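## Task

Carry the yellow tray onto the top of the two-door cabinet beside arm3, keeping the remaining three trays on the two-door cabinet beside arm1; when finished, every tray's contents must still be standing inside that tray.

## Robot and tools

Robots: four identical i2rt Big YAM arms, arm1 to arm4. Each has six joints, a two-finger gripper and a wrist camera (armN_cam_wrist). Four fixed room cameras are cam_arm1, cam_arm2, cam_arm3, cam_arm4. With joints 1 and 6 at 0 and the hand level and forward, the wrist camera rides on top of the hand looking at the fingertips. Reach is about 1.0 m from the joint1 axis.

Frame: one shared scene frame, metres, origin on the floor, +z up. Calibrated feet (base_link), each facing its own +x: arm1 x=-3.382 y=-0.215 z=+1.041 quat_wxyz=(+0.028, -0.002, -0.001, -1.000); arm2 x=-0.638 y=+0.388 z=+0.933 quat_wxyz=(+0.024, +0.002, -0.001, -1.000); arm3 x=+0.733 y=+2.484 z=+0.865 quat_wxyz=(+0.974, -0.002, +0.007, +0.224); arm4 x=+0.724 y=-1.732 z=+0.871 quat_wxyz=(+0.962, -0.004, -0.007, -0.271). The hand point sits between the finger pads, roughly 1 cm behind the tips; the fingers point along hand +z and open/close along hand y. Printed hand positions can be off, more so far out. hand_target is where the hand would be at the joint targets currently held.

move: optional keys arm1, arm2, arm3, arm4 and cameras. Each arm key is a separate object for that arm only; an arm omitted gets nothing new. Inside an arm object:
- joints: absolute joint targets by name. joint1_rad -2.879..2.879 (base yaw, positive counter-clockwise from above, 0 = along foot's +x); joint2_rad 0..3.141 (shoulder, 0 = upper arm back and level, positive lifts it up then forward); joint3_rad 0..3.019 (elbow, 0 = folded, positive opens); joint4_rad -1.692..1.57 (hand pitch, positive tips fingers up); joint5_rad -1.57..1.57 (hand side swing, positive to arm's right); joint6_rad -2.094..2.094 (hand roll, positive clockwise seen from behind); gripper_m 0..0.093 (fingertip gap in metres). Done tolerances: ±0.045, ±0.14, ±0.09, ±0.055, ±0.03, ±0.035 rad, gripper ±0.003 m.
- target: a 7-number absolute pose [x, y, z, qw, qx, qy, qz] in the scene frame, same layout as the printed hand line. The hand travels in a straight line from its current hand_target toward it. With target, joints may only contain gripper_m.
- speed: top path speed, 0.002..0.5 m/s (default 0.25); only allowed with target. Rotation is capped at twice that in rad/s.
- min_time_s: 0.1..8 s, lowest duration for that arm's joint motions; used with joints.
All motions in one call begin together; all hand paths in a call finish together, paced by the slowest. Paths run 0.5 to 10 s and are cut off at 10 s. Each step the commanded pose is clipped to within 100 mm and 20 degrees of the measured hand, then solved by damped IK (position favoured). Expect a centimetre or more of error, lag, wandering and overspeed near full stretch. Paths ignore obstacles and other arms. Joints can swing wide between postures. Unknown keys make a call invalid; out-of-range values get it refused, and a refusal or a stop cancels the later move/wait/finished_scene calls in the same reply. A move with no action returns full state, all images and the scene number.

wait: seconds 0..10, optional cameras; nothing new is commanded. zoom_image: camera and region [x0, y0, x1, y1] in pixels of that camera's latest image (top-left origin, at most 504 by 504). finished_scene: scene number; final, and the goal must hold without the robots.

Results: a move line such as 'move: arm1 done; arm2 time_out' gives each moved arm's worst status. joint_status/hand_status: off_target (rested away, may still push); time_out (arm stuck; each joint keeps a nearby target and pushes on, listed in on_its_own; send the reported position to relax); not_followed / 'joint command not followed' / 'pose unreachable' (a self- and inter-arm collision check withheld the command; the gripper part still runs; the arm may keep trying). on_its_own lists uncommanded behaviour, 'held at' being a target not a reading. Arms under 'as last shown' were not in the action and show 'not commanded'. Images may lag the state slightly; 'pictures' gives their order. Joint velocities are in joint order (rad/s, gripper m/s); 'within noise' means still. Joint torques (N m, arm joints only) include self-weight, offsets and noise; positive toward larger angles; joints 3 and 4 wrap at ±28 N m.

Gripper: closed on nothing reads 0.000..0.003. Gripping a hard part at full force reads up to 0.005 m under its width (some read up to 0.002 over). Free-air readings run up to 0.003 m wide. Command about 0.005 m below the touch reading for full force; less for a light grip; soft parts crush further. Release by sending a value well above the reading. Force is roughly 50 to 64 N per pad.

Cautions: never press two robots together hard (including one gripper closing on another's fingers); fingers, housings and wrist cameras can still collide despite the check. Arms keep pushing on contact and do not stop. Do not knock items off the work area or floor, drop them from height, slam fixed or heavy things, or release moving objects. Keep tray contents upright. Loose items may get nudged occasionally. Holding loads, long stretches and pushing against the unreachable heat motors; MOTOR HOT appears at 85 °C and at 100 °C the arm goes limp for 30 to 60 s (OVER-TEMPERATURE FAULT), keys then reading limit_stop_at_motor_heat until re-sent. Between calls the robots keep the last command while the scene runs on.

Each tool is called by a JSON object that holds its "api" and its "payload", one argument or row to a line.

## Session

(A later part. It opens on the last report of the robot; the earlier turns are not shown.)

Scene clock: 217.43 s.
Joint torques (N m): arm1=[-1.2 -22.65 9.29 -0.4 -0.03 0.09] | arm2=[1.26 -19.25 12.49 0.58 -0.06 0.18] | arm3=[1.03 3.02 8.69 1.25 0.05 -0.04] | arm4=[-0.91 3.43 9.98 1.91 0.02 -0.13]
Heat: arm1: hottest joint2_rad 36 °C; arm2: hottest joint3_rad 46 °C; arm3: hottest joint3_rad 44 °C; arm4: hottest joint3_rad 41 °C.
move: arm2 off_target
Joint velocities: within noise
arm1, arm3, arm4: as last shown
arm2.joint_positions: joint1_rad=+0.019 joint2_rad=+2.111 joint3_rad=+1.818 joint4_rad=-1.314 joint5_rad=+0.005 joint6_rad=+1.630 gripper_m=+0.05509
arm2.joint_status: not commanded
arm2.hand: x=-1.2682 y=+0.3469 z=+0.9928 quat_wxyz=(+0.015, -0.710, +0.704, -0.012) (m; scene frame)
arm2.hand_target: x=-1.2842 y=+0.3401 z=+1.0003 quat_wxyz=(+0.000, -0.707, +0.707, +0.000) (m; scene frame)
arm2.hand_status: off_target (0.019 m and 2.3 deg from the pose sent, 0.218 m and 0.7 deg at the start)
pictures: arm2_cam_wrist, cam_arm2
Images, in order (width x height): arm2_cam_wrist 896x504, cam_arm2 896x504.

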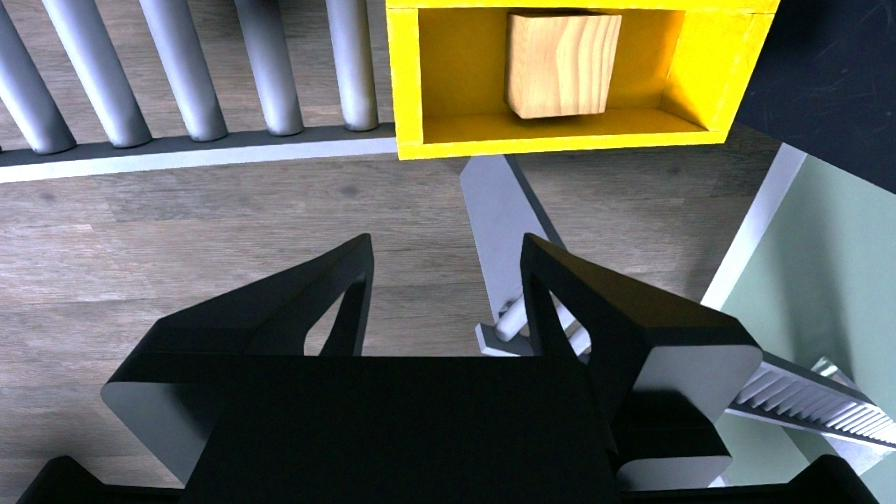

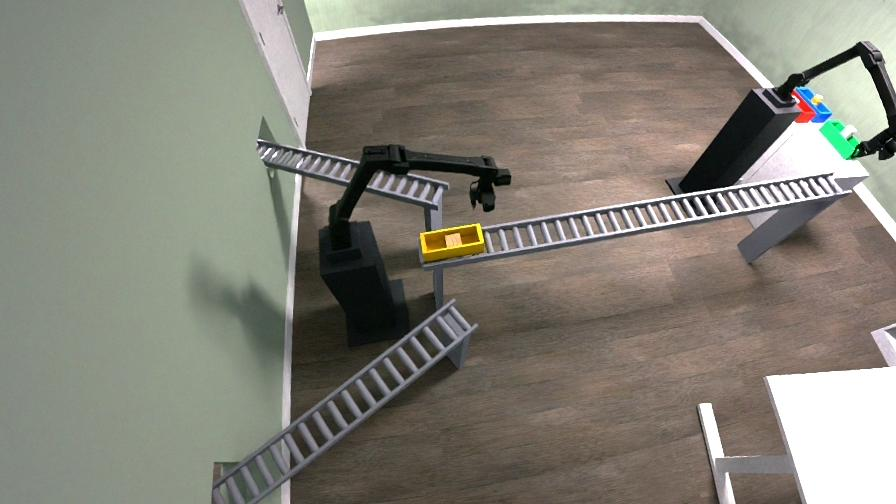

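{"api": "move", "payload": {
  "arm2": {"target":[-1.30,0.32,0.9,0,0.707,-0.707,0],"speed":0.15},
  "cameras": ["cam_arm2","arm2_cam_wrist"]
}}

{"api": "zoom_image", "payload": {
  "camera": "cam_arm2",
  "region": [380, 100, 580, 300]
}}

Scene clock: 224.03 s.
Joint torques (N m): arm1=[-1.38 -22.95 9.26 -0.42 -0.02 0.11] | arm2=[1.03 -19.19 10.3 0.65 -0.03 0.19] | arm3=[0.91 3.02 8.58 1.29 0.03 -0.04] | arm4=[-0.44 4.42 10.15 2 0.01 -0.08]
Heat: arm1: hottest joint2_rad 36 °C; arm2: hottest joint3_rad 45 °C; arm3: hottest joint3_rad 44 °C; arm4: hottest joint3_rad 41 °C.
move: arm2 off_target
Joint velocities: within noise
arm1, arm3, arm4: as last shown
arm2.joint_positions: joint1_rad=+0.048 joint2_rad=+2.251 joint3_rad=+1.818 joint4_rad=-1.149 joint5_rad=+0.004 joint6_rad=+1.658 gripper_m=+0.05509
arm2.joint_status: not commanded
arm2.hand: x=-1.2916 y=+0.3257 z=+0.9048 quat_wxyz=(+0.006, -0.710, +0.704, -0.004) (m; scene frame)
arm2.hand_target: x=-1.2997 y=+0.3200 z=+0.9001 quat_wxyz=(+0.000, -0.707, +0.707, +0.000) (m; scene frame)
arm2.hand_status: off_target (0.011 m and 1.0 deg from the pose sent, 0.102 m and 2.3 deg at the start)
pictures: arm2_cam_wrist, cam_arm2
Images, in order (width x height): arm2_cam_wrist 896x504, cam_arm2 896x504.

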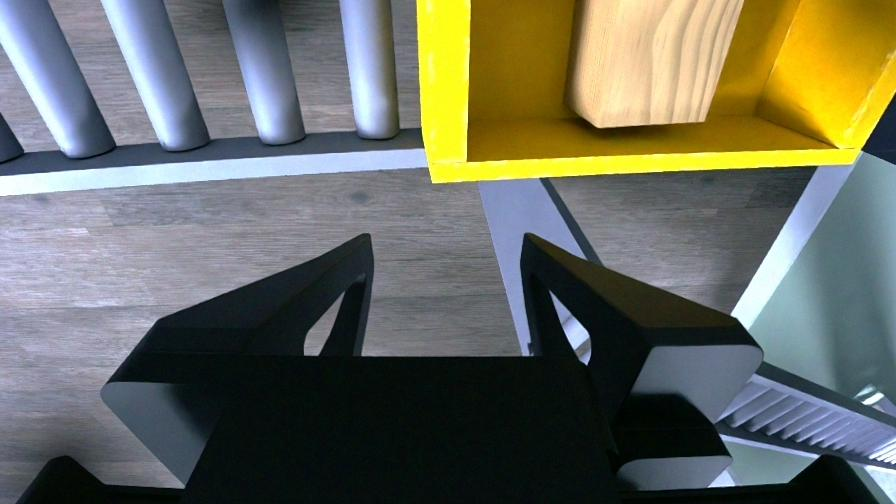

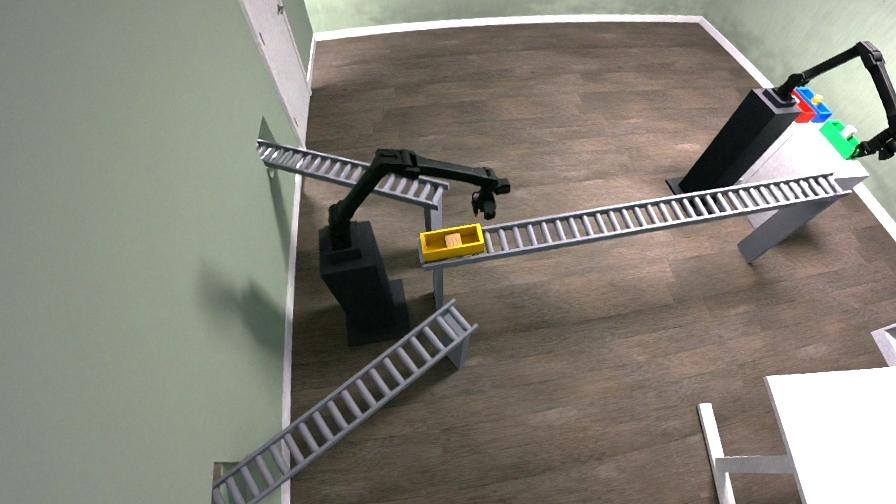

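Scaled by 2.520 from the camera's 896x504 image, which has a finer 1280x720 frame.

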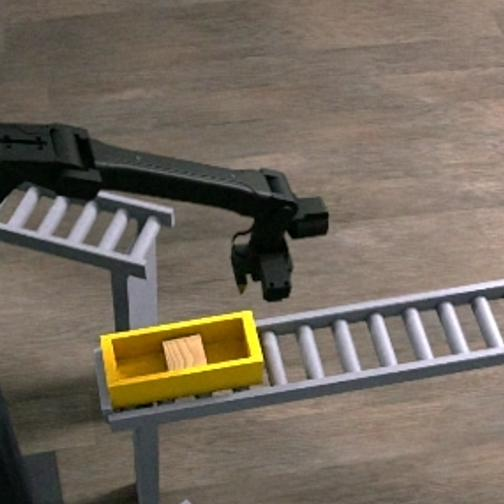

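{"api": "move", "payload": {
  "arm2": {"target":[-1.298,0.37,0.9,0,0.707,-0.707,0],"speed":0.15},
  "cameras": ["cam_arm2","arm2_cam_wrist"]
}}

{"api": "zoom_image", "payload": {
  "camera": "cam_arm2",
  "region": [380, 150, 530, 300]
}}

Scene clock: 232.03 s.
Joint torques (N m): arm1=[-1.2 -22.65 9.28 -0.36 -0.02 0.1] | arm2=[1.32 -20.25 8.39 0.59 -0.03 -0.09] | arm3=[1.03 3.02 8.65 1.24 0.05 -0.03] | arm4=[-0.85 3.72 9.98 1.84 0.05 -0.07]
Heat: arm1: hottest joint2_rad 36 °C; arm2: hottest joint3_rad 44 °C; arm3: hottest joint3_rad 45 °C; arm4: hottest joint3_rad 41 °C.
move: arm2 done
Joint velocities: within noise
arm1, arm3, arm4: as last shown
arm2.joint_positions: joint1_rad=-0.027 joint2_rad=+2.251 joint3_rad=+1.816 joint4_rad=-1.138 joint5_rad=+0.004 joint6_rad=+1.616 gripper_m=+0.05509
arm2.joint_status: not commanded
arm2.hand: x=-1.2965 y=+0.3746 z=+0.9039 quat_wxyz=(+0.002, -0.699, +0.715, -0.001) (m; scene frame)
arm2.hand_target: x=-1.2979 y=+0.3700 z=+0.9001 quat_wxyz=(+0.000, -0.707, +0.707, +0.000) (m; scene frame)
arm2.hand_status: done (0.006 m and 1.4 deg from the pose sent, 0.045 m and 1.0 deg at the start)
pictures: arm2_cam_wrist, cam_arm2
Images, in order (width x height): arm2_cam_wrist 896x504, cam_arm2 896x504.

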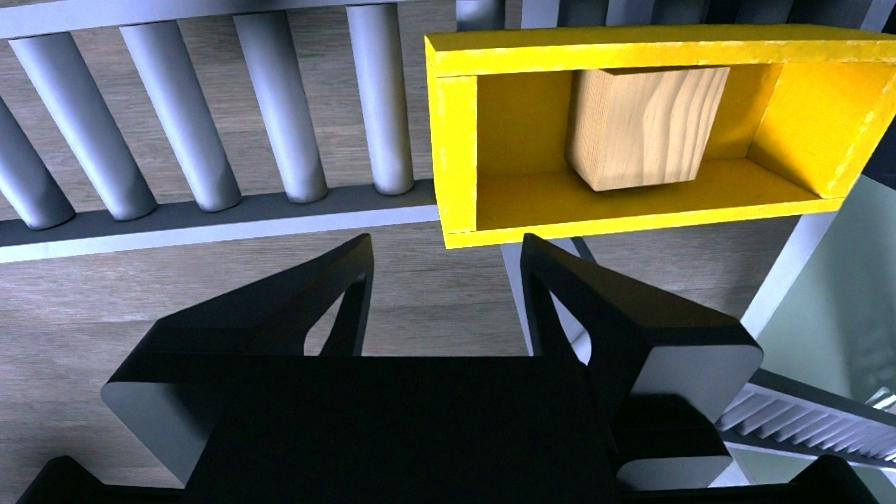

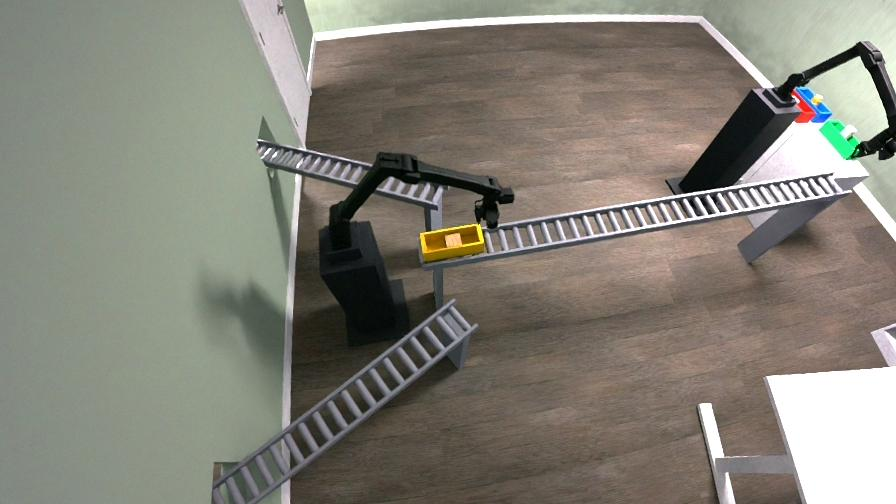

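Scaled by 3.360 from the camera's 896x504 image, which has a finer 1280x720 frame.

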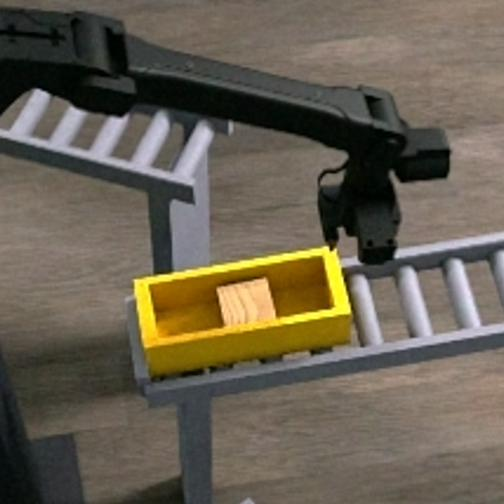

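{"api": "move", "payload": {
  "arm2": {"target":[-1.292,0.382,0.85,0,0.743,-0.669,0],"speed":0.12},
  "cameras": ["cam_arm2","arm2_cam_wrist"]
}}

{"api": "zoom_image", "payload": {
  "camera": "cam_arm2",
  "region": [380, 150, 530, 300]
}}

Scene clock: 240.97 s.
Joint torques (N m): arm1=[-1.03 -22.77 9.26 -0.36 -0.03 0.11] | arm2=[0.09 -18.73 8.35 0.66 -0.03 -0.11] | arm3=[0.91 2.9 8.62 1.25 0.04 -0.06] | arm4=[-0.91 3.43 10.02 1.94 0.04 -0.08]
Heat: arm1: hottest joint2_rad 36 °C; arm2: hottest joint3_rad 44 °C; arm3: hottest joint3_rad 45 °C; arm4: hottest joint3_rad 42 °C.
move: arm2 off_target
Joint velocities: within noise
arm1, arm3, arm4: as last shown
arm2.joint_positions: joint1_rad=-0.029 joint2_rad=+2.284 joint3_rad=+1.760 joint4_rad=-1.035 joint5_rad=+0.004 joint6_rad=+1.493 gripper_m=+0.05509
arm2.joint_status: not commanded
arm2.hand: x=-1.2921 y=+0.3764 z=+0.8636 quat_wxyz=(-0.002, -0.741, +0.672, +0.004) (m; scene frame)
arm2.hand_target: x=-1.2916 y=+0.3820 z=+0.8501 quat_wxyz=(+0.000, -0.743, +0.669, +0.000) (m; scene frame)
arm2.hand_status: off_target (0.015 m and 0.7 deg from the pose sent, 0.055 m and 7.3 deg at the start)
pictures: arm2_cam_wrist, cam_arm2
Images, in order (width x height): arm2_cam_wrist 896x504, cam_arm2 896x504.

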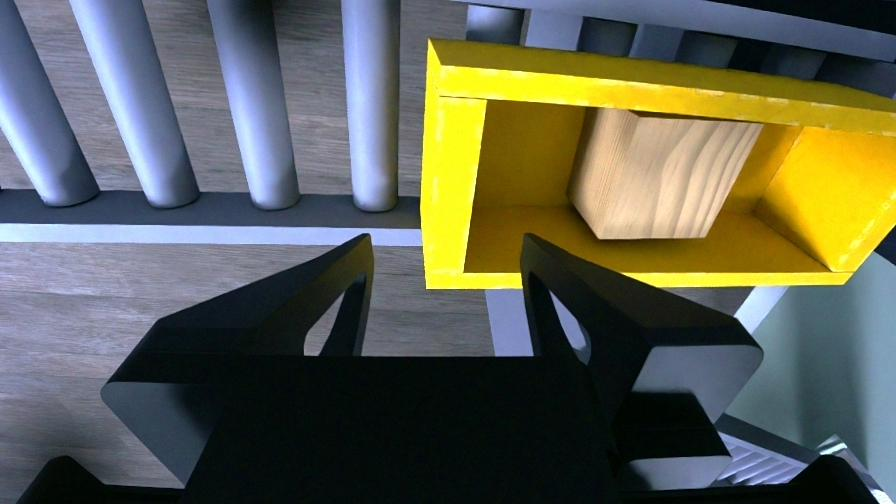

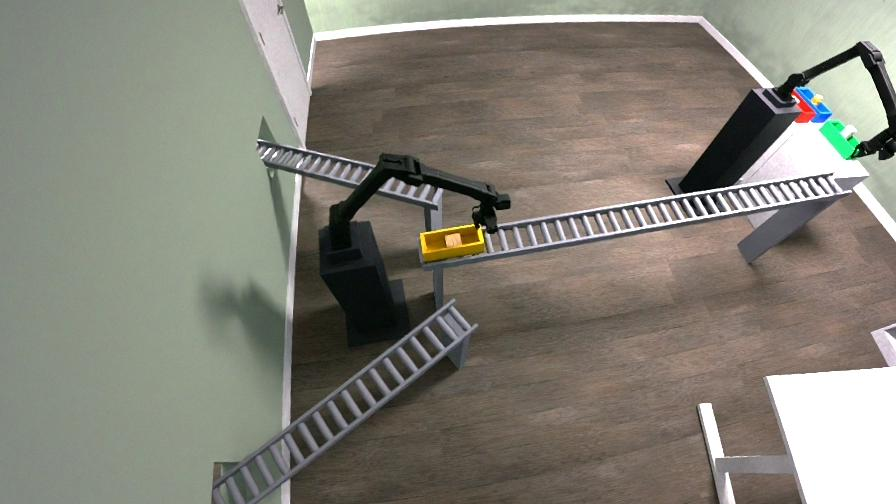

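Scaled by 3.360 from the camera's 896x504 image, which has a finer 1280x720 frame.

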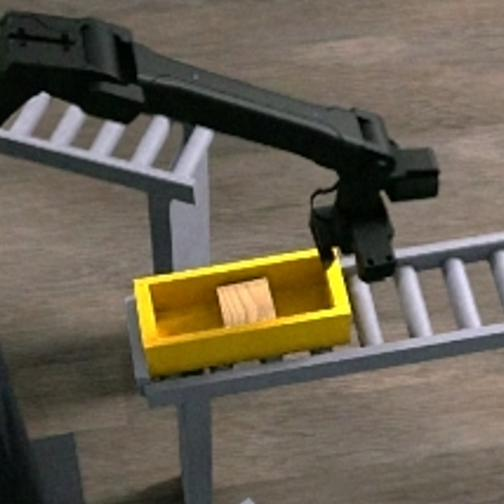

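{"api": "move", "payload": {
  "arm2": {"target":[-1.289,0.386,0.785,0,0.731,-0.682,0],"speed":0.1},
  "cameras": ["cam_arm2","arm2_cam_wrist"]
}}

{"api": "zoom_image", "payload": {
  "camera": "cam_arm2",
  "region": [380, 150, 530, 300]
}}

Scene clock: 246.90 s.
Joint torques (N m): arm1=[-1.14 -22.77 9.25 -0.39 -0.03 0.11] | arm2=[-0.26 -19.43 7.92 0.61 -0.06 0.15] | arm3=[0.91 2.9 8.66 1.25 0.05 -0.03] | arm4=[-0.91 3.37 10.09 2 0.02 -0.08]
Heat: arm1: hottest joint2_rad 36 °C; arm2: hottest joint3_rad 44 °C; arm3: hottest joint3_rad 45 °C; arm4: hottest joint3_rad 42 °C.
move: arm2 off_target
Joint velocities: within noise
arm1, arm3, arm4: as last shown
arm2.joint_positions: joint1_rad=-0.036 joint2_rad=+2.381 joint3_rad=+1.740 joint4_rad=-0.924 joint5_rad=+0.004 joint6_rad=+1.493 gripper_m=+0.05509
arm2.joint_status: not commanded
arm2.hand: x=-1.2880 y=+0.3805 z=+0.7965 quat_wxyz=(+0.000, -0.738, +0.674, +0.002) (m; scene frame)
arm2.hand_target: x=-1.2887 y=+0.3859 z=+0.7851 quat_wxyz=(+0.000, -0.731, +0.682, +0.000) (m; scene frame)
arm2.hand_status: off_target (0.013 m and 1.2 deg from the pose sent, 0.079 m and 1.7 deg at the start)
pictures: arm2_cam_wrist, cam_arm2
Images, in order (width x height): arm2_cam_wrist 896x504, cam_arm2 896x504.

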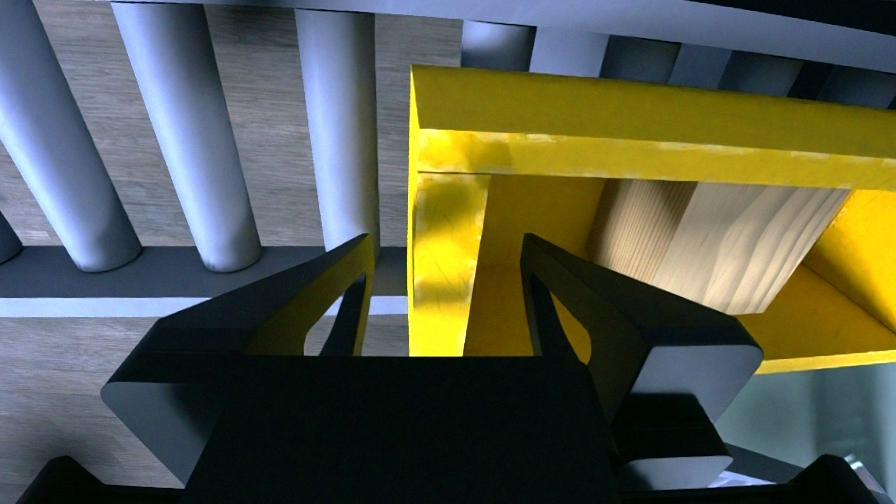

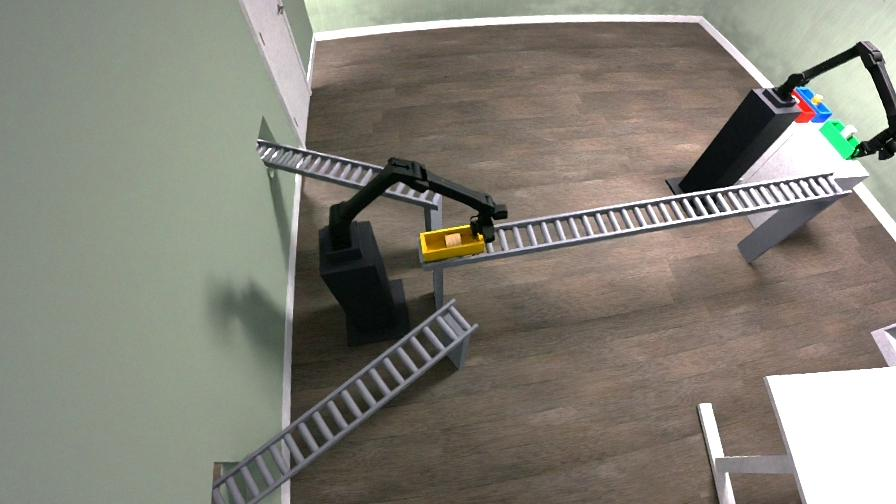

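Scaled by 3.360 from the camera's 896x504 image, which has a finer 1280x720 frame.

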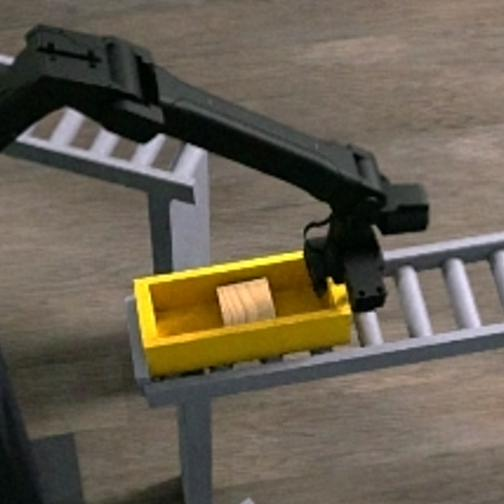

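{"api": "move", "payload": {
  "arm2": {"target":[-1.289,0.385,0.766,0,0.731,-0.682,0],"speed":0.06}
}}

{"api": "move", "payload": {
  "arm2": {"joints":{"gripper_m":0.012}},
  "cameras": ["arm2_cam_wrist"]
}}

{"api": "move", "payload": {
  "arm2": {"target":[-1.285,0.39,0.95,0,0.731,-0.682,0],"speed":0.1},
  "cameras": ["cam_arm2","arm2_cam_wrist"]
}}

Scene clock: 253.13 s.
Joint torques (N m): arm1=[-1.03 -22.53 9.31 -0.43 -0.04 0.09] | arm2=[0.09 -19.31 8.36 0.72 -0.04 0.17] | arm3=[1.26 2.78 8.66 1.29 0.04 -0.04] | arm4=[-0.56 3.55 10.02 1.94 0.02 -0.04]
Heat: arm1: hottest joint2_rad 36 °C; arm2: hottest joint3_rad 43 °C; arm3: hottest joint3_rad 45 °C; arm4: hottest joint3_rad 42 °C.
move: arm2 off_target
Joint velocities: within noise
arm1, arm3, arm4: as last shown
arm2.joint_positions: joint1_rad=-0.036 joint2_rad=+2.410 joint3_rad=+1.740 joint4_rad=-0.897 joint5_rad=+0.004 joint6_rad=+1.493 gripper_m=+0.05509
arm2.joint_status: not commanded
arm2.hand: x=-1.2867 y=+0.3805 z=+0.7783 quat_wxyz=(+0.000, -0.738, +0.674, +0.001) (m; scene frame)
arm2.hand_target: x=-1.2886 y=+0.3849 z=+0.7661 quat_wxyz=(+0.000, -0.731, +0.682, +0.000) (m; scene frame)
arm2.hand_status: off_target (0.013 m and 1.2 deg from the pose sent, 0.031 m and 1.2 deg at the start)
pictures: none

Scene clock: 253.87 s.
Joint torques (N m): arm1=[-0.97 -22.83 9.26 -0.39 -0.03 0.11] | arm2=[0.15 -19.31 8.14 -0.18 0.23 -0.02] | arm3=[1.08 3.02 8.62 1.28 0.04 -0.05] | arm4=[-0.79 2.84 10.18 1.95 0.06 -0.08]
Heat: arm1: hottest joint2_rad 36 °C; arm2: hottest joint3_rad 43 °C; arm3: hottest joint3_rad 45 °C; arm4: hottest joint3_rad 42 °C.
move: arm2 off_target
Joint velocities: within noise
arm1, arm3, arm4: as last shown
arm2.joint_positions: joint1_rad=-0.036 joint2_rad=+2.411 joint3_rad=+1.742 joint4_rad=-0.871 joint5_rad=-0.002 joint6_rad=+1.514 gripper_m=+0.02145
arm2.joint_status: gripper_m off_target (ended at +0.02147, target +0.01200)
arm2.hand: x=-1.2938 y=+0.3792 z=+0.7784 quat_wxyz=(-0.011, -0.731, +0.682, +0.008) (m; scene frame)
arm2.hand_target: x=-1.2886 y=+0.3849 z=+0.7661 quat_wxyz=(+0.000, -0.731, +0.682, +0.000) (m; scene frame)
arm2.hand_status: not commanded
pictures: arm2_cam_wrist
Images, in order (width x height): arm2_cam_wrist 896x504.

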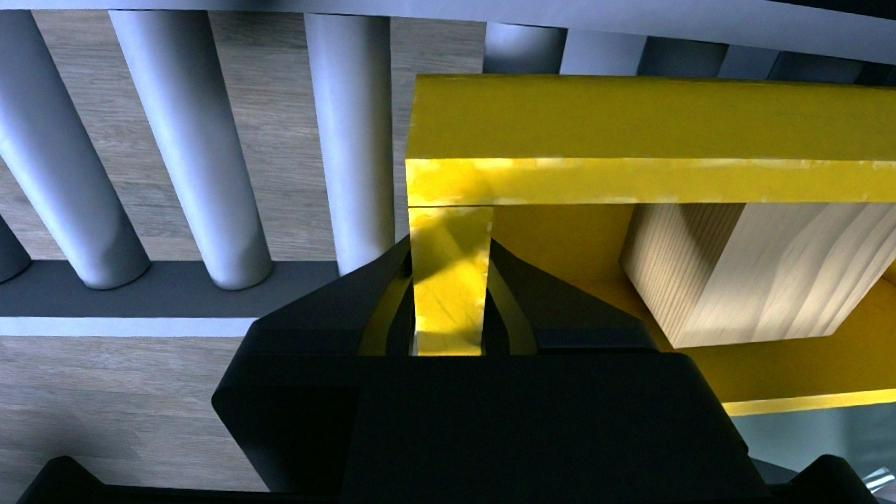

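Scene clock: 256.37 s.
Joint torques (N m): arm1=[-1.08 -22.83 9.26 -0.38 -0.04 0.11] | arm2=[0.15 -22.48 12.48 -1.05 0.1 -0.07] | arm3=[1.2 2.96 8.65 1.25 0.02 -0.03] | arm4=[-0.79 3.55 10.13 1.92 0.08 -0.08]
Heat: arm1: hottest joint2_rad 36 °C; arm2: hottest joint3_rad 43 °C; arm3: hottest joint3_rad 45 °C; arm4: hottest joint3_rad 42 °C.
move: arm2 off_target
Joint velocities: within noise
arm1.joint_positions: joint1_rad=-1.501 joint2_rad=+2.013 joint3_rad=+1.657 joint4_rad=-1.252 joint5_rad=+0.005 joint6_rad=+0.117 gripper_m=+0.04989
arm1.joint_status: not commanded
arm1.hand: x=-3.4553 y=+0.3750 z=+1.1027 quat_wxyz=(-0.012, -0.710, +0.704, -0.015) (m; scene frame)
arm1.hand_target: x=-3.4549 y=+0.3892 z=+1.1202 quat_wxyz=(+0.000, -0.707, +0.707, +0.000) (m; scene frame)
arm1.hand_status: not commanded
arm2.joint_positions: joint1_rad=-0.042 joint2_rad=+2.197 joint3_rad=+1.738 joint4_rad=-1.161 joint5_rad=+0.002 joint6_rad=+1.515 gripper_m=+0.02144
arm2.joint_status: not commanded
arm2.hand: x=-1.2668 y=+0.3845 z=+0.9109 quat_wxyz=(+0.018, -0.729, +0.684, -0.019) (m; scene frame)
arm2.hand_target: x=-1.2835 y=+0.3900 z=+0.9498 quat_wxyz=(+0.000, -0.731, +0.682, +0.001) (m; scene frame)
arm2.hand_status: off_target (0.043 m and 3.0 deg from the pose sent, 0.172 m and 1.6 deg at the start)
arm3.joint_positions: joint1_rad=+0.862 joint2_rad=+0.642 joint3_rad=+1.412 joint4_rad=-1.560 joint5_rad=+0.220 joint6_rad=+0.359 gripper_m=+0.09396
arm3.joint_status: not commanded
arm3.hand: x=+0.8287 y=+2.6760 z=+1.3667 quat_wxyz=(-0.322, +0.386, -0.838, -0.213) (m; scene frame)
arm3.hand_target: x=+0.8285 y=+2.6750 z=+1.3781 quat_wxyz=(-0.330, +0.382, -0.834, -0.223) (m; scene frame)
arm3.hand_status: not commanded
arm4.joint_positions: joint1_rad=+0.611 joint2_rad=+0.619 joint3_rad=+1.338 joint4_rad=-1.545 joint5_rad=+0.202 joint6_rad=+0.301 gripper_m=+0.09396
arm4.joint_status: not commanded
arm4.hand: x=+0.9262 y=-1.7486 z=+1.3507 quat_wxyz=(-0.379, -0.145, -0.914, +0.032) (m; scene frame)
arm4.hand_target: x=+0.9249 y=-1.7486 z=+1.3599 quat_wxyz=(-0.389, -0.145, -0.909, +0.029) (m; scene frame)
arm4.hand_status: not commanded
pictures: arm2_cam_wrist, cam_arm2
Images, in order (width x height): arm2_cam_wrist 896x504, cam_arm2 896x504.

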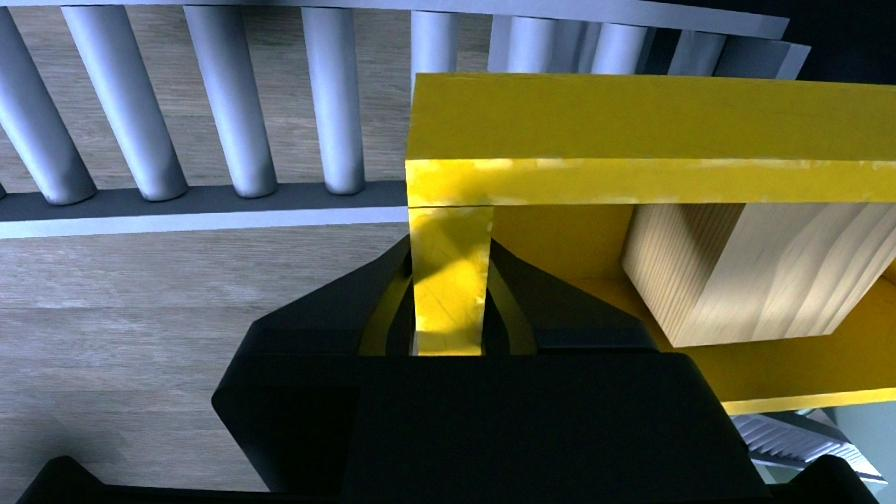

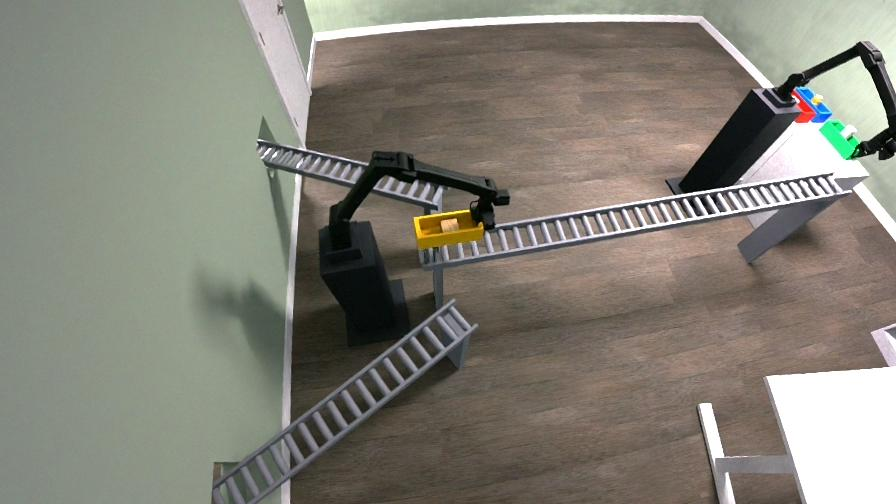

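{"api": "move", "payload": {
  "arm2": {"target":[-1.2,0.42,1.03,0,0.743,-0.669,0],"speed":0.2}
}}

{"api": "move", "payload": {
  "arm2": {"target":[-1.05,0.72,0.98,0,0.874,-0.485,0],"speed":0.2},
  "cameras": ["cam_arm2","arm2_cam_wrist"]
}}

{"api": "zoom_image", "payload": {
  "camera": "cam_arm2",
  "region": [330, 170, 530, 370]
}}

Scene clock: 273.87 s.
Joint torques (N m): arm1=[-1.26 -22.77 9.31 -0.46 -0.02 0.11] | arm2=[0.44 -18.49 9.63 -0.83 0.05 -0.11] | arm3=[1.26 2.9 8.61 1.31 0.05 -0.06] | arm4=[-0.85 2.61 9.91 2.03 0.02 -0.08]
Heat: arm1: hottest joint2_rad 36 °C; arm2: hottest joint3_rad 46 °C; arm3: hottest joint3_rad 45 °C; arm4: hottest joint3_rad 42 °C.
move: arm2 off_target
Joint velocities: within noise
arm1, arm3, arm4: as last shown
arm2.joint_positions: joint1_rad=-0.100 joint2_rad=+1.900 joint3_rad=+1.535 joint4_rad=-1.208 joint5_rad=+0.002 joint6_rad=+1.427 gripper_m=+0.02144
arm2.joint_status: not commanded
arm2.hand: x=-1.2021 y=+0.4182 z=+1.0130 quat_wxyz=(+0.002, -0.739, +0.674, -0.003) (m; scene frame)
arm2.hand_target: x=-1.2000 y=+0.4199 z=+1.0297 quat_wxyz=(+0.000, -0.743, +0.669, +0.000) (m; scene frame)
arm2.hand_status: off_target (0.017 m and 0.8 deg from the pose sent, 0.141 m and 3.9 deg at the start)
pictures: none

Scene clock: 276.60 s.
Joint torques (N m): arm1=[-1.26 -22.71 9.31 -0.43 -0.02 0.11] | arm2=[1.03 -15.85 11.21 0.28 0.53 -0.09] | arm3=[0.79 2.84 8.62 1.24 0.04 -0.05] | arm4=[-0.73 3.49 9.95 1.98 0.03 -0.05]
Heat: arm1: hottest joint2_rad 36 °C; arm2: hottest joint3_rad 46 °C; arm3: hottest joint3_rad 45 °C; arm4: hottest joint3_rad 42 °C.
move: arm2 off_target
Joint velocities: within noise
arm1, arm3, arm4: as last shown
arm2.joint_positions: joint1_rad=-0.733 joint2_rad=+1.849 joint3_rad=+1.323 joint4_rad=-1.078 joint5_rad=-0.013 joint6_rad=+0.348 gripper_m=+0.02144
arm2.joint_status: not commanded
arm2.hand: x=-1.0366 y=+0.7108 z=+0.9667 quat_wxyz=(-0.009, -0.870, +0.493, -0.018) (m; scene frame)
arm2.hand_target: x=-1.0496 y=+0.7196 z=+0.9802 quat_wxyz=(+0.000, -0.874, +0.485, +0.000) (m; scene frame)
arm2.hand_status: off_target (0.021 m and 2.6 deg from the pose sent, 0.340 m and 26.7 deg at the start)
pictures: arm2_cam_wrist, cam_arm2
Images, in order (width x height): arm2_cam_wrist 896x504, cam_arm2 896x504.

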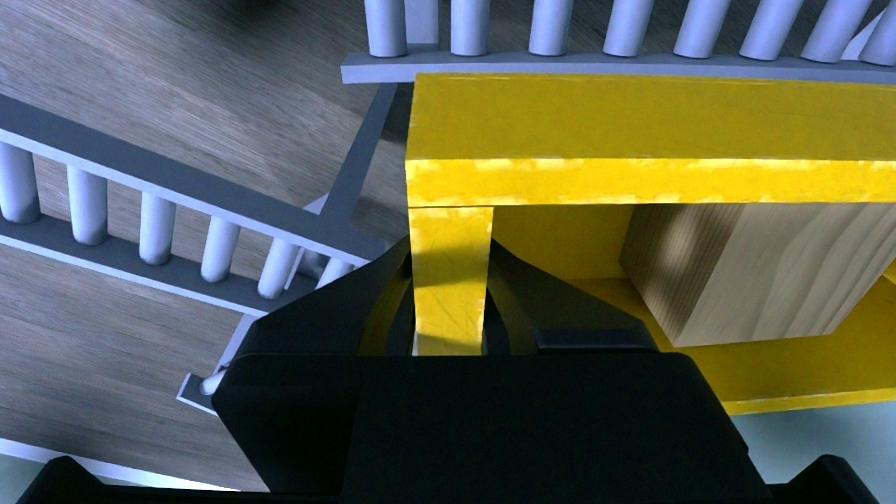

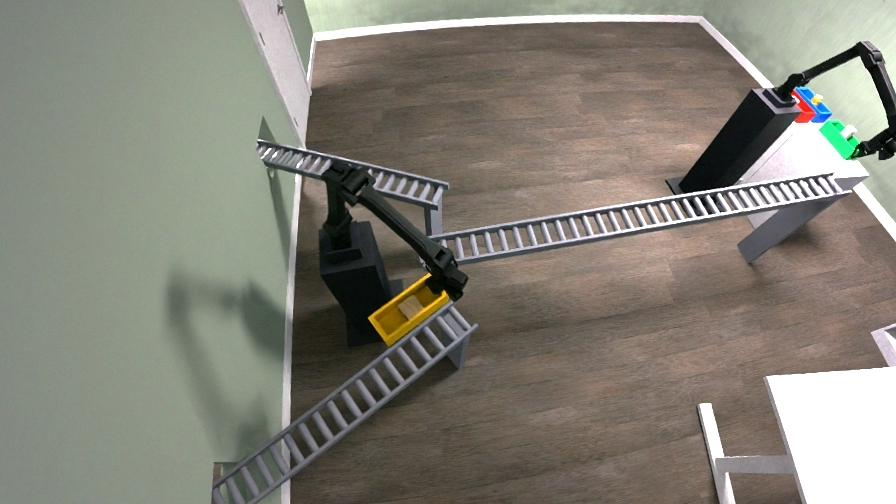

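Scaled by 2.520 from the camera's 896x504 image, which has a finer 1280x720 frame.

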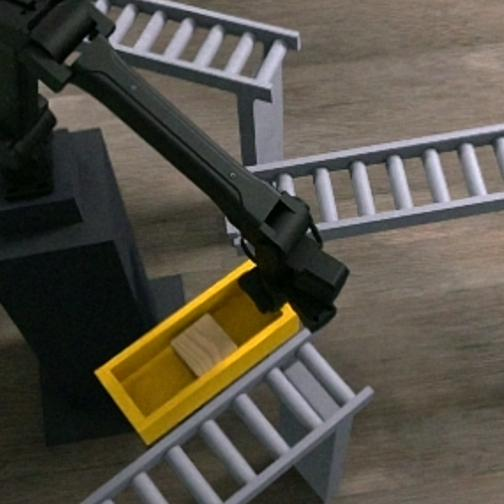

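{"api": "move", "payload": {
  "arm2": {"target":[-1.085,0.772,0.84,0,0.874,-0.485,0],"speed":0.15},
  "cameras": ["cam_arm2","arm2_cam_wrist"]
}}

{"api": "zoom_image", "payload": {
  "camera": "cam_arm2",
  "region": [360, 220, 510, 370]
}}

Scene clock: 287.90 s.
Joint torques (N m): arm1=[-1.32 -22.71 9.29 -0.4 -0.03 0.11] | arm2=[0.03 -18.9 10.71 0.25 0.55 -0.05] | arm3=[1.08 2.84 8.59 1.25 0.05 -0.05] | arm4=[-0.32 3.31 10.09 1.98 0.06 -0.1]
Heat: arm1: hottest joint2_rad 36 °C; arm2: hottest joint3_rad 46 °C; arm3: hottest joint3_rad 45 °C; arm4: hottest joint3_rad 42 °C.
move: arm2 off_target
Joint velocities: within noise
arm1, arm3, arm4: as last shown
arm2.joint_positions: joint1_rad=-0.750 joint2_rad=+2.189 joint3_rad=+1.440 joint4_rad=-0.874 joint5_rad=-0.013 joint6_rad=+0.314 gripper_m=+0.02144
arm2.joint_status: not commanded
arm2.hand: x=-1.0689 y=+0.7496 z=+0.8220 quat_wxyz=(-0.012, -0.873, +0.486, -0.027) (m; scene frame)
arm2.hand_target: x=-1.0842 y=+0.7714 z=+0.8408 quat_wxyz=(+0.000, -0.874, +0.485, +0.000) (m; scene frame)
arm2.hand_status: off_target (0.033 m and 3.4 deg from the pose sent, 0.149 m and 2.6 deg at the start)
pictures: arm2_cam_wrist, cam_arm2
Images, in order (width x height): arm2_cam_wrist 896x504, cam_arm2 896x504.

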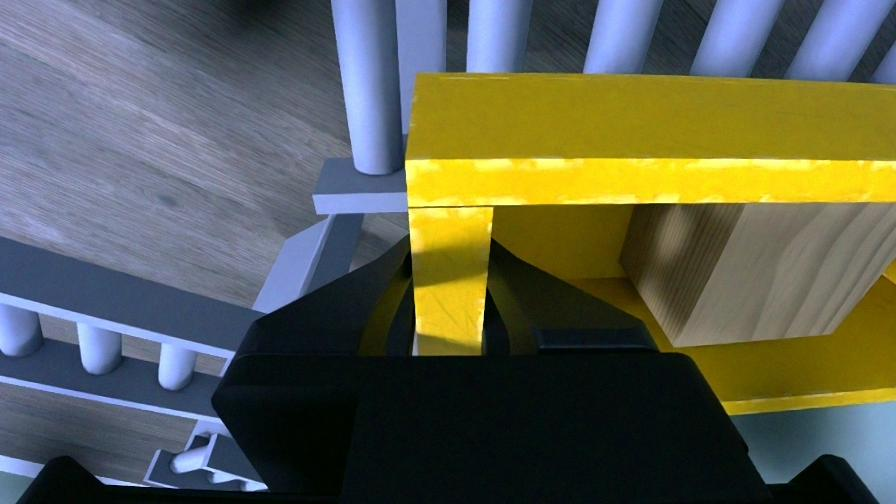

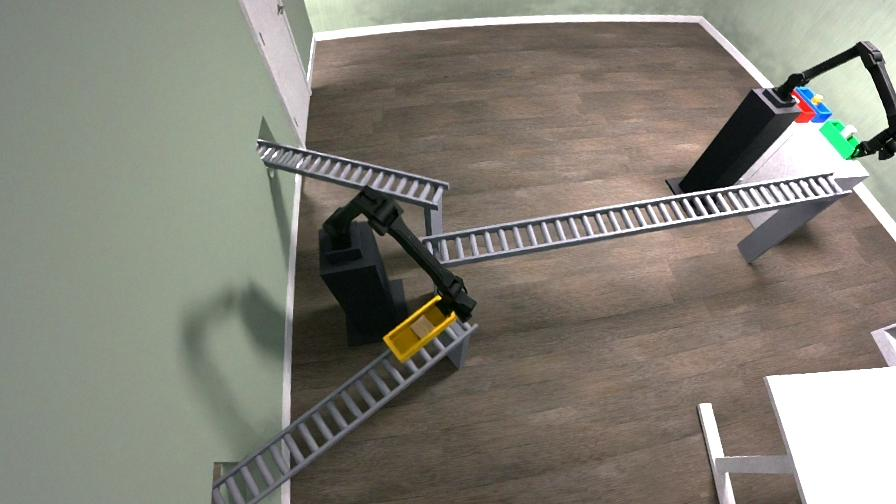

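Scaled by 3.360 from the camera's 896x504 image, which has a finer 1280x720 frame.

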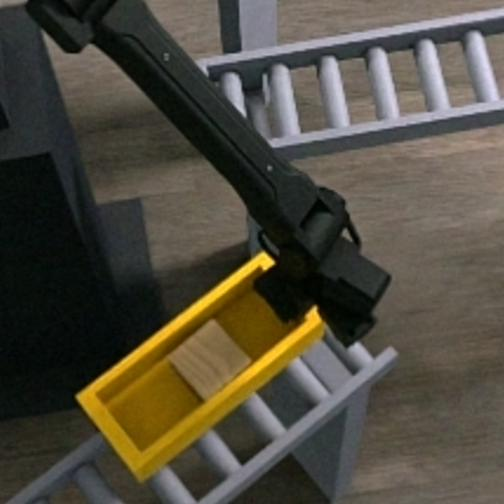

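{"api": "move", "payload": {
  "arm2": {"target":[-1.094,0.787,0.765,0,0.874,-0.485,0],"speed":0.1},
  "cameras": ["cam_arm2","arm2_cam_wrist"]
}}

{"api": "zoom_image", "payload": {
  "camera": "cam_arm2",
  "region": [360, 260, 490, 390]
}}

Scene clock: 294.83 s.
Joint torques (N m): arm1=[-1.14 -22.65 9.31 -0.43 -0.02 0.11] | arm2=[0.03 -17.32 10.07 1.06 0.72 0.02] | arm3=[0.67 3.02 8.62 1.28 0.04 -0.03] | arm4=[-1.2 3.66 9.95 2.02 0.02 -0.09]
Heat: arm1: hottest joint2_rad 36 °C; arm2: hottest joint3_rad 46 °C; arm3: hottest joint3_rad 45 °C; arm4: hottest joint3_rad 42 °C.
move: arm2 off_target
Joint velocities: within noise
arm1, arm3, arm4: as last shown
arm2.joint_positions: joint1_rad=-0.759 joint2_rad=+2.319 joint3_rad=+1.514 joint4_rad=-0.801 joint5_rad=-0.018 joint6_rad=+0.300 gripper_m=+0.02137
arm2.joint_status: not commanded
arm2.hand: x=-1.0828 y=+0.7676 z=+0.7692 quat_wxyz=(-0.013, -0.875, +0.484, -0.017) (m; scene frame)
arm2.hand_target: x=-1.0932 y=+0.7864 z=+0.7658 quat_wxyz=(+0.000, -0.874, +0.485, +0.000) (m; scene frame)
arm2.hand_status: off_target (0.023 m and 2.4 deg from the pose sent, 0.073 m and 3.4 deg at the start)
pictures: arm2_cam_wrist, cam_arm2
Images, in order (width x height): arm2_cam_wrist 896x504, cam_arm2 896x504.

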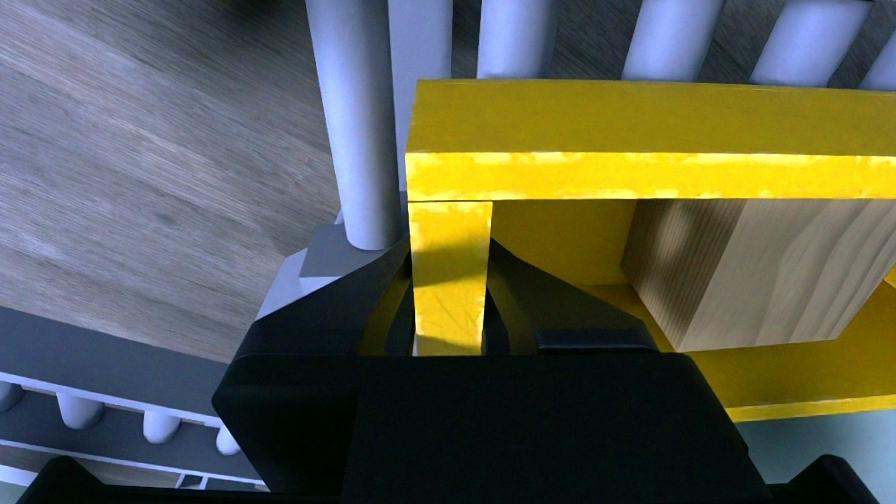

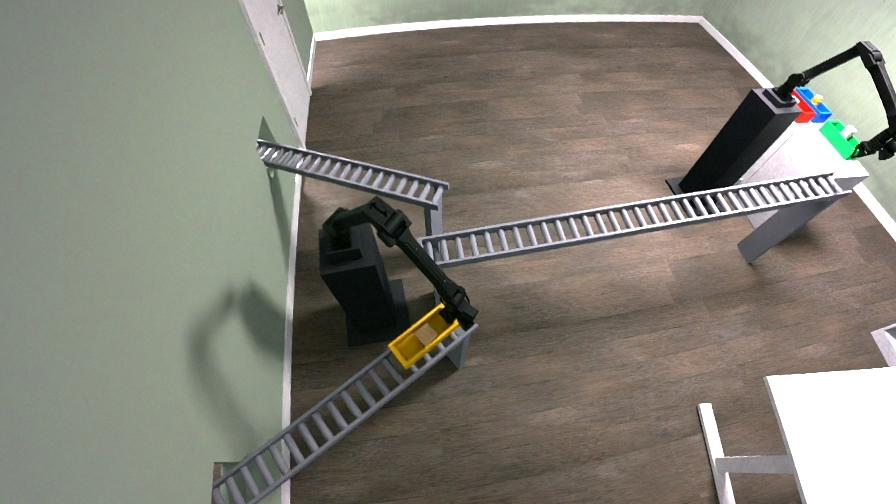

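Scaled by 3.877 from the camera's 896x504 image, which has a finer 1280x720 frame.

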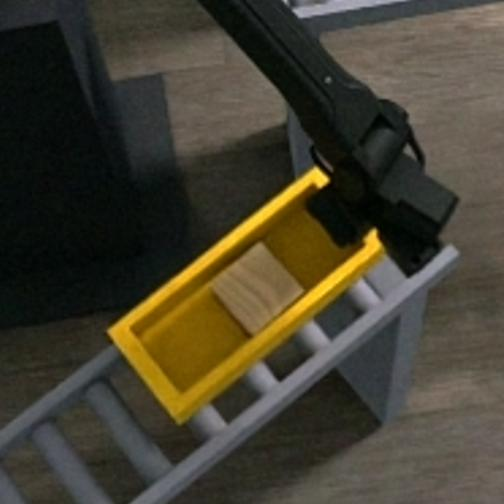

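{"api": "move", "payload": {
  "arm2": {"target":[-1.106,0.806,0.815,0,0.874,-0.485,0],"speed":0.1}
}}

{"api": "move", "payload": {
  "arm2": {"target":[-1.106,0.806,0.77,0,0.874,-0.485,0],"speed":0.08},
  "cameras": ["cam_arm2"]
}}

{"api": "zoom_image", "payload": {
  "camera": "cam_arm2",
  "region": [360, 260, 490, 390]
}}

Scene clock: 299.73 s.
Joint torques (N m): arm1=[-1.03 -22.77 9.31 -0.42 -0.03 0.11] | arm2=[-0.32 -21.66 10.88 -0.54 0.73 -0.05] | arm3=[1.2 2.9 8.68 1.31 0.05 -0.04] | arm4=[-0.44 3.14 10.06 2.02 0.09 -0.1]
Heat: arm1: hottest joint2_rad 36 °C; arm2: hottest joint3_rad 46 °C; arm3: hottest joint3_rad 45 °C; arm4: hottest joint3_rad 42 °C.
move: arm2 off_target
Joint velocities: within noise
arm1, arm3, arm4: as last shown
arm2.joint_positions: joint1_rad=-0.769 joint2_rad=+2.323 joint3_rad=+1.589 joint4_rad=-0.885 joint5_rad=-0.017 joint6_rad=+0.296 gripper_m=+0.02134
arm2.joint_status: not commanded
arm2.hand: x=-1.0917 y=+0.7826 z=+0.7873 quat_wxyz=(-0.014, -0.873, +0.486, -0.024) (m; scene frame)
arm2.hand_target: x=-1.1051 y=+0.8050 z=+0.8154 quat_wxyz=(+0.000, -0.874, +0.485, +0.000) (m; scene frame)
arm2.hand_status: off_target (0.039 m and 3.1 deg from the pose sent, 0.064 m and 2.4 deg at the start)
pictures: none

Scene clock: 300.97 s.
Joint torques (N m): arm1=[-1.2 -22.71 9.31 -0.4 -0.02 0.11] | arm2=[-0.03 -19.9 10.39 0.34 0.56 -0.04] | arm3=[0.97 2.9 8.68 1.28 0.05 -0.02] | arm4=[-1.14 3.25 10.1 1.98 0.01 -0.09]
Heat: arm1: hottest joint2_rad 36 °C; arm2: hottest joint3_rad 46 °C; arm3: hottest joint3_rad 45 °C; arm4: hottest joint3_rad 42 °C.
move: arm2 off_target
Joint velocities: within noise
arm1, arm3, arm4: as last shown
arm2.joint_positions: joint1_rad=-0.770 joint2_rad=+2.377 joint3_rad=+1.601 joint4_rad=-0.837 joint5_rad=-0.014 joint6_rad=+0.294 gripper_m=+0.02127
arm2.joint_status: not commanded
arm2.hand: x=-1.0921 y=+0.7848 z=+0.7581 quat_wxyz=(-0.012, -0.874, +0.486, -0.022) (m; scene frame)
arm2.hand_target: x=-1.1053 y=+0.8056 z=+0.7709 quat_wxyz=(+0.000, -0.874, +0.486, +0.000) (m; scene frame)
arm2.hand_status: off_target (0.028 m and 2.8 deg from the pose sent, 0.032 m and 3.1 deg at the start)
pictures: cam_arm2
Images, in order (width x height): cam_arm2 896x504.

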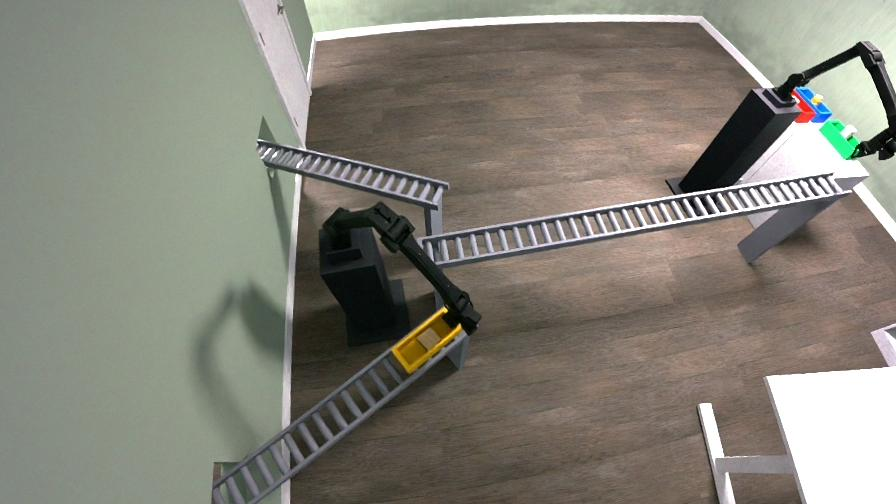

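Scaled by 3.877 from the camera's 896x504 image, which has a finer 1280x720 frame.

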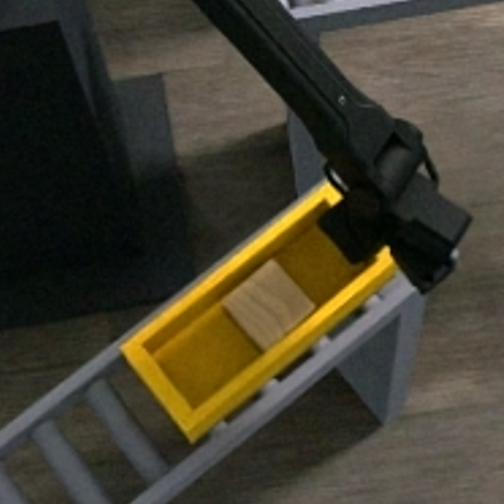

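{"api": "move", "payload": {
  "arm2": {"target":[-1.104,0.802,0.735,0,0.874,-0.485,0],"speed":0.06},
  "cameras": ["cam_arm2"]
}}

{"api": "zoom_image", "payload": {
  "camera": "cam_arm2",
  "region": [360, 260, 490, 390]
}}

Scene clock: 304.60 s.
Joint torques (N m): arm1=[-1.32 -22.59 9.28 -0.36 -0.02 0.12] | arm2=[0.15 -16.32 9.96 1.61 0.54 -0.01] | arm3=[1.08 2.9 8.64 1.25 0.04 -0.03] | arm4=[-0.85 3.66 9.88 1.84 0.01 -0.07]
Heat: arm1: hottest joint2_rad 36 °C; arm2: hottest joint3_rad 45 °C; arm3: hottest joint3_rad 45 °C; arm4: hottest joint3_rad 42 °C.
move: arm2 off_target
Joint velocities: within noise
arm1, arm3, arm4: as last shown
arm2.joint_positions: joint1_rad=-0.770 joint2_rad=+2.382 joint3_rad=+1.601 joint4_rad=-0.808 joint5_rad=-0.014 joint6_rad=+0.294 gripper_m=+0.02120
arm2.joint_status: not commanded
arm2.hand: x=-1.0965 y=+0.7886 z=+0.7552 quat_wxyz=(-0.009, -0.874, +0.486, -0.010) (m; scene frame)
arm2.hand_target: x=-1.1029 y=+0.8011 z=+0.7360 quat_wxyz=(+0.000, -0.874, +0.485, +0.000) (m; scene frame)
arm2.hand_status: off_target (0.025 m and 1.5 deg from the pose sent, 0.031 m and 2.9 deg at the start)
pictures: cam_arm2
Images, in order (width x height): cam_arm2 896x504.

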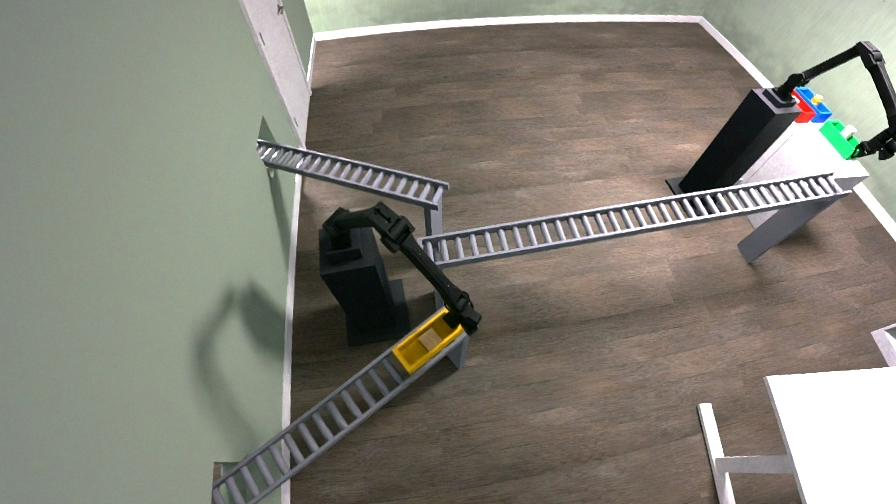

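Scaled by 3.877 from the camera's 896x504 image, which has a finer 1280x720 frame.

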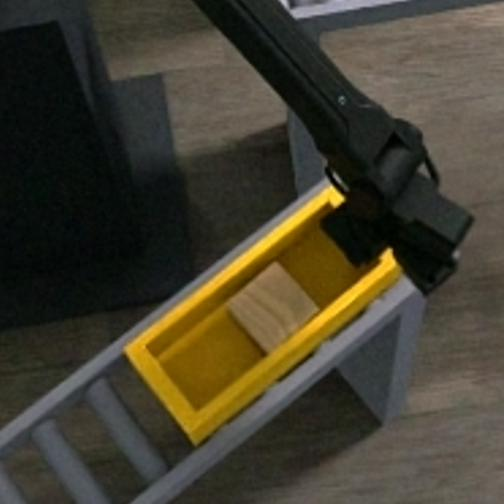

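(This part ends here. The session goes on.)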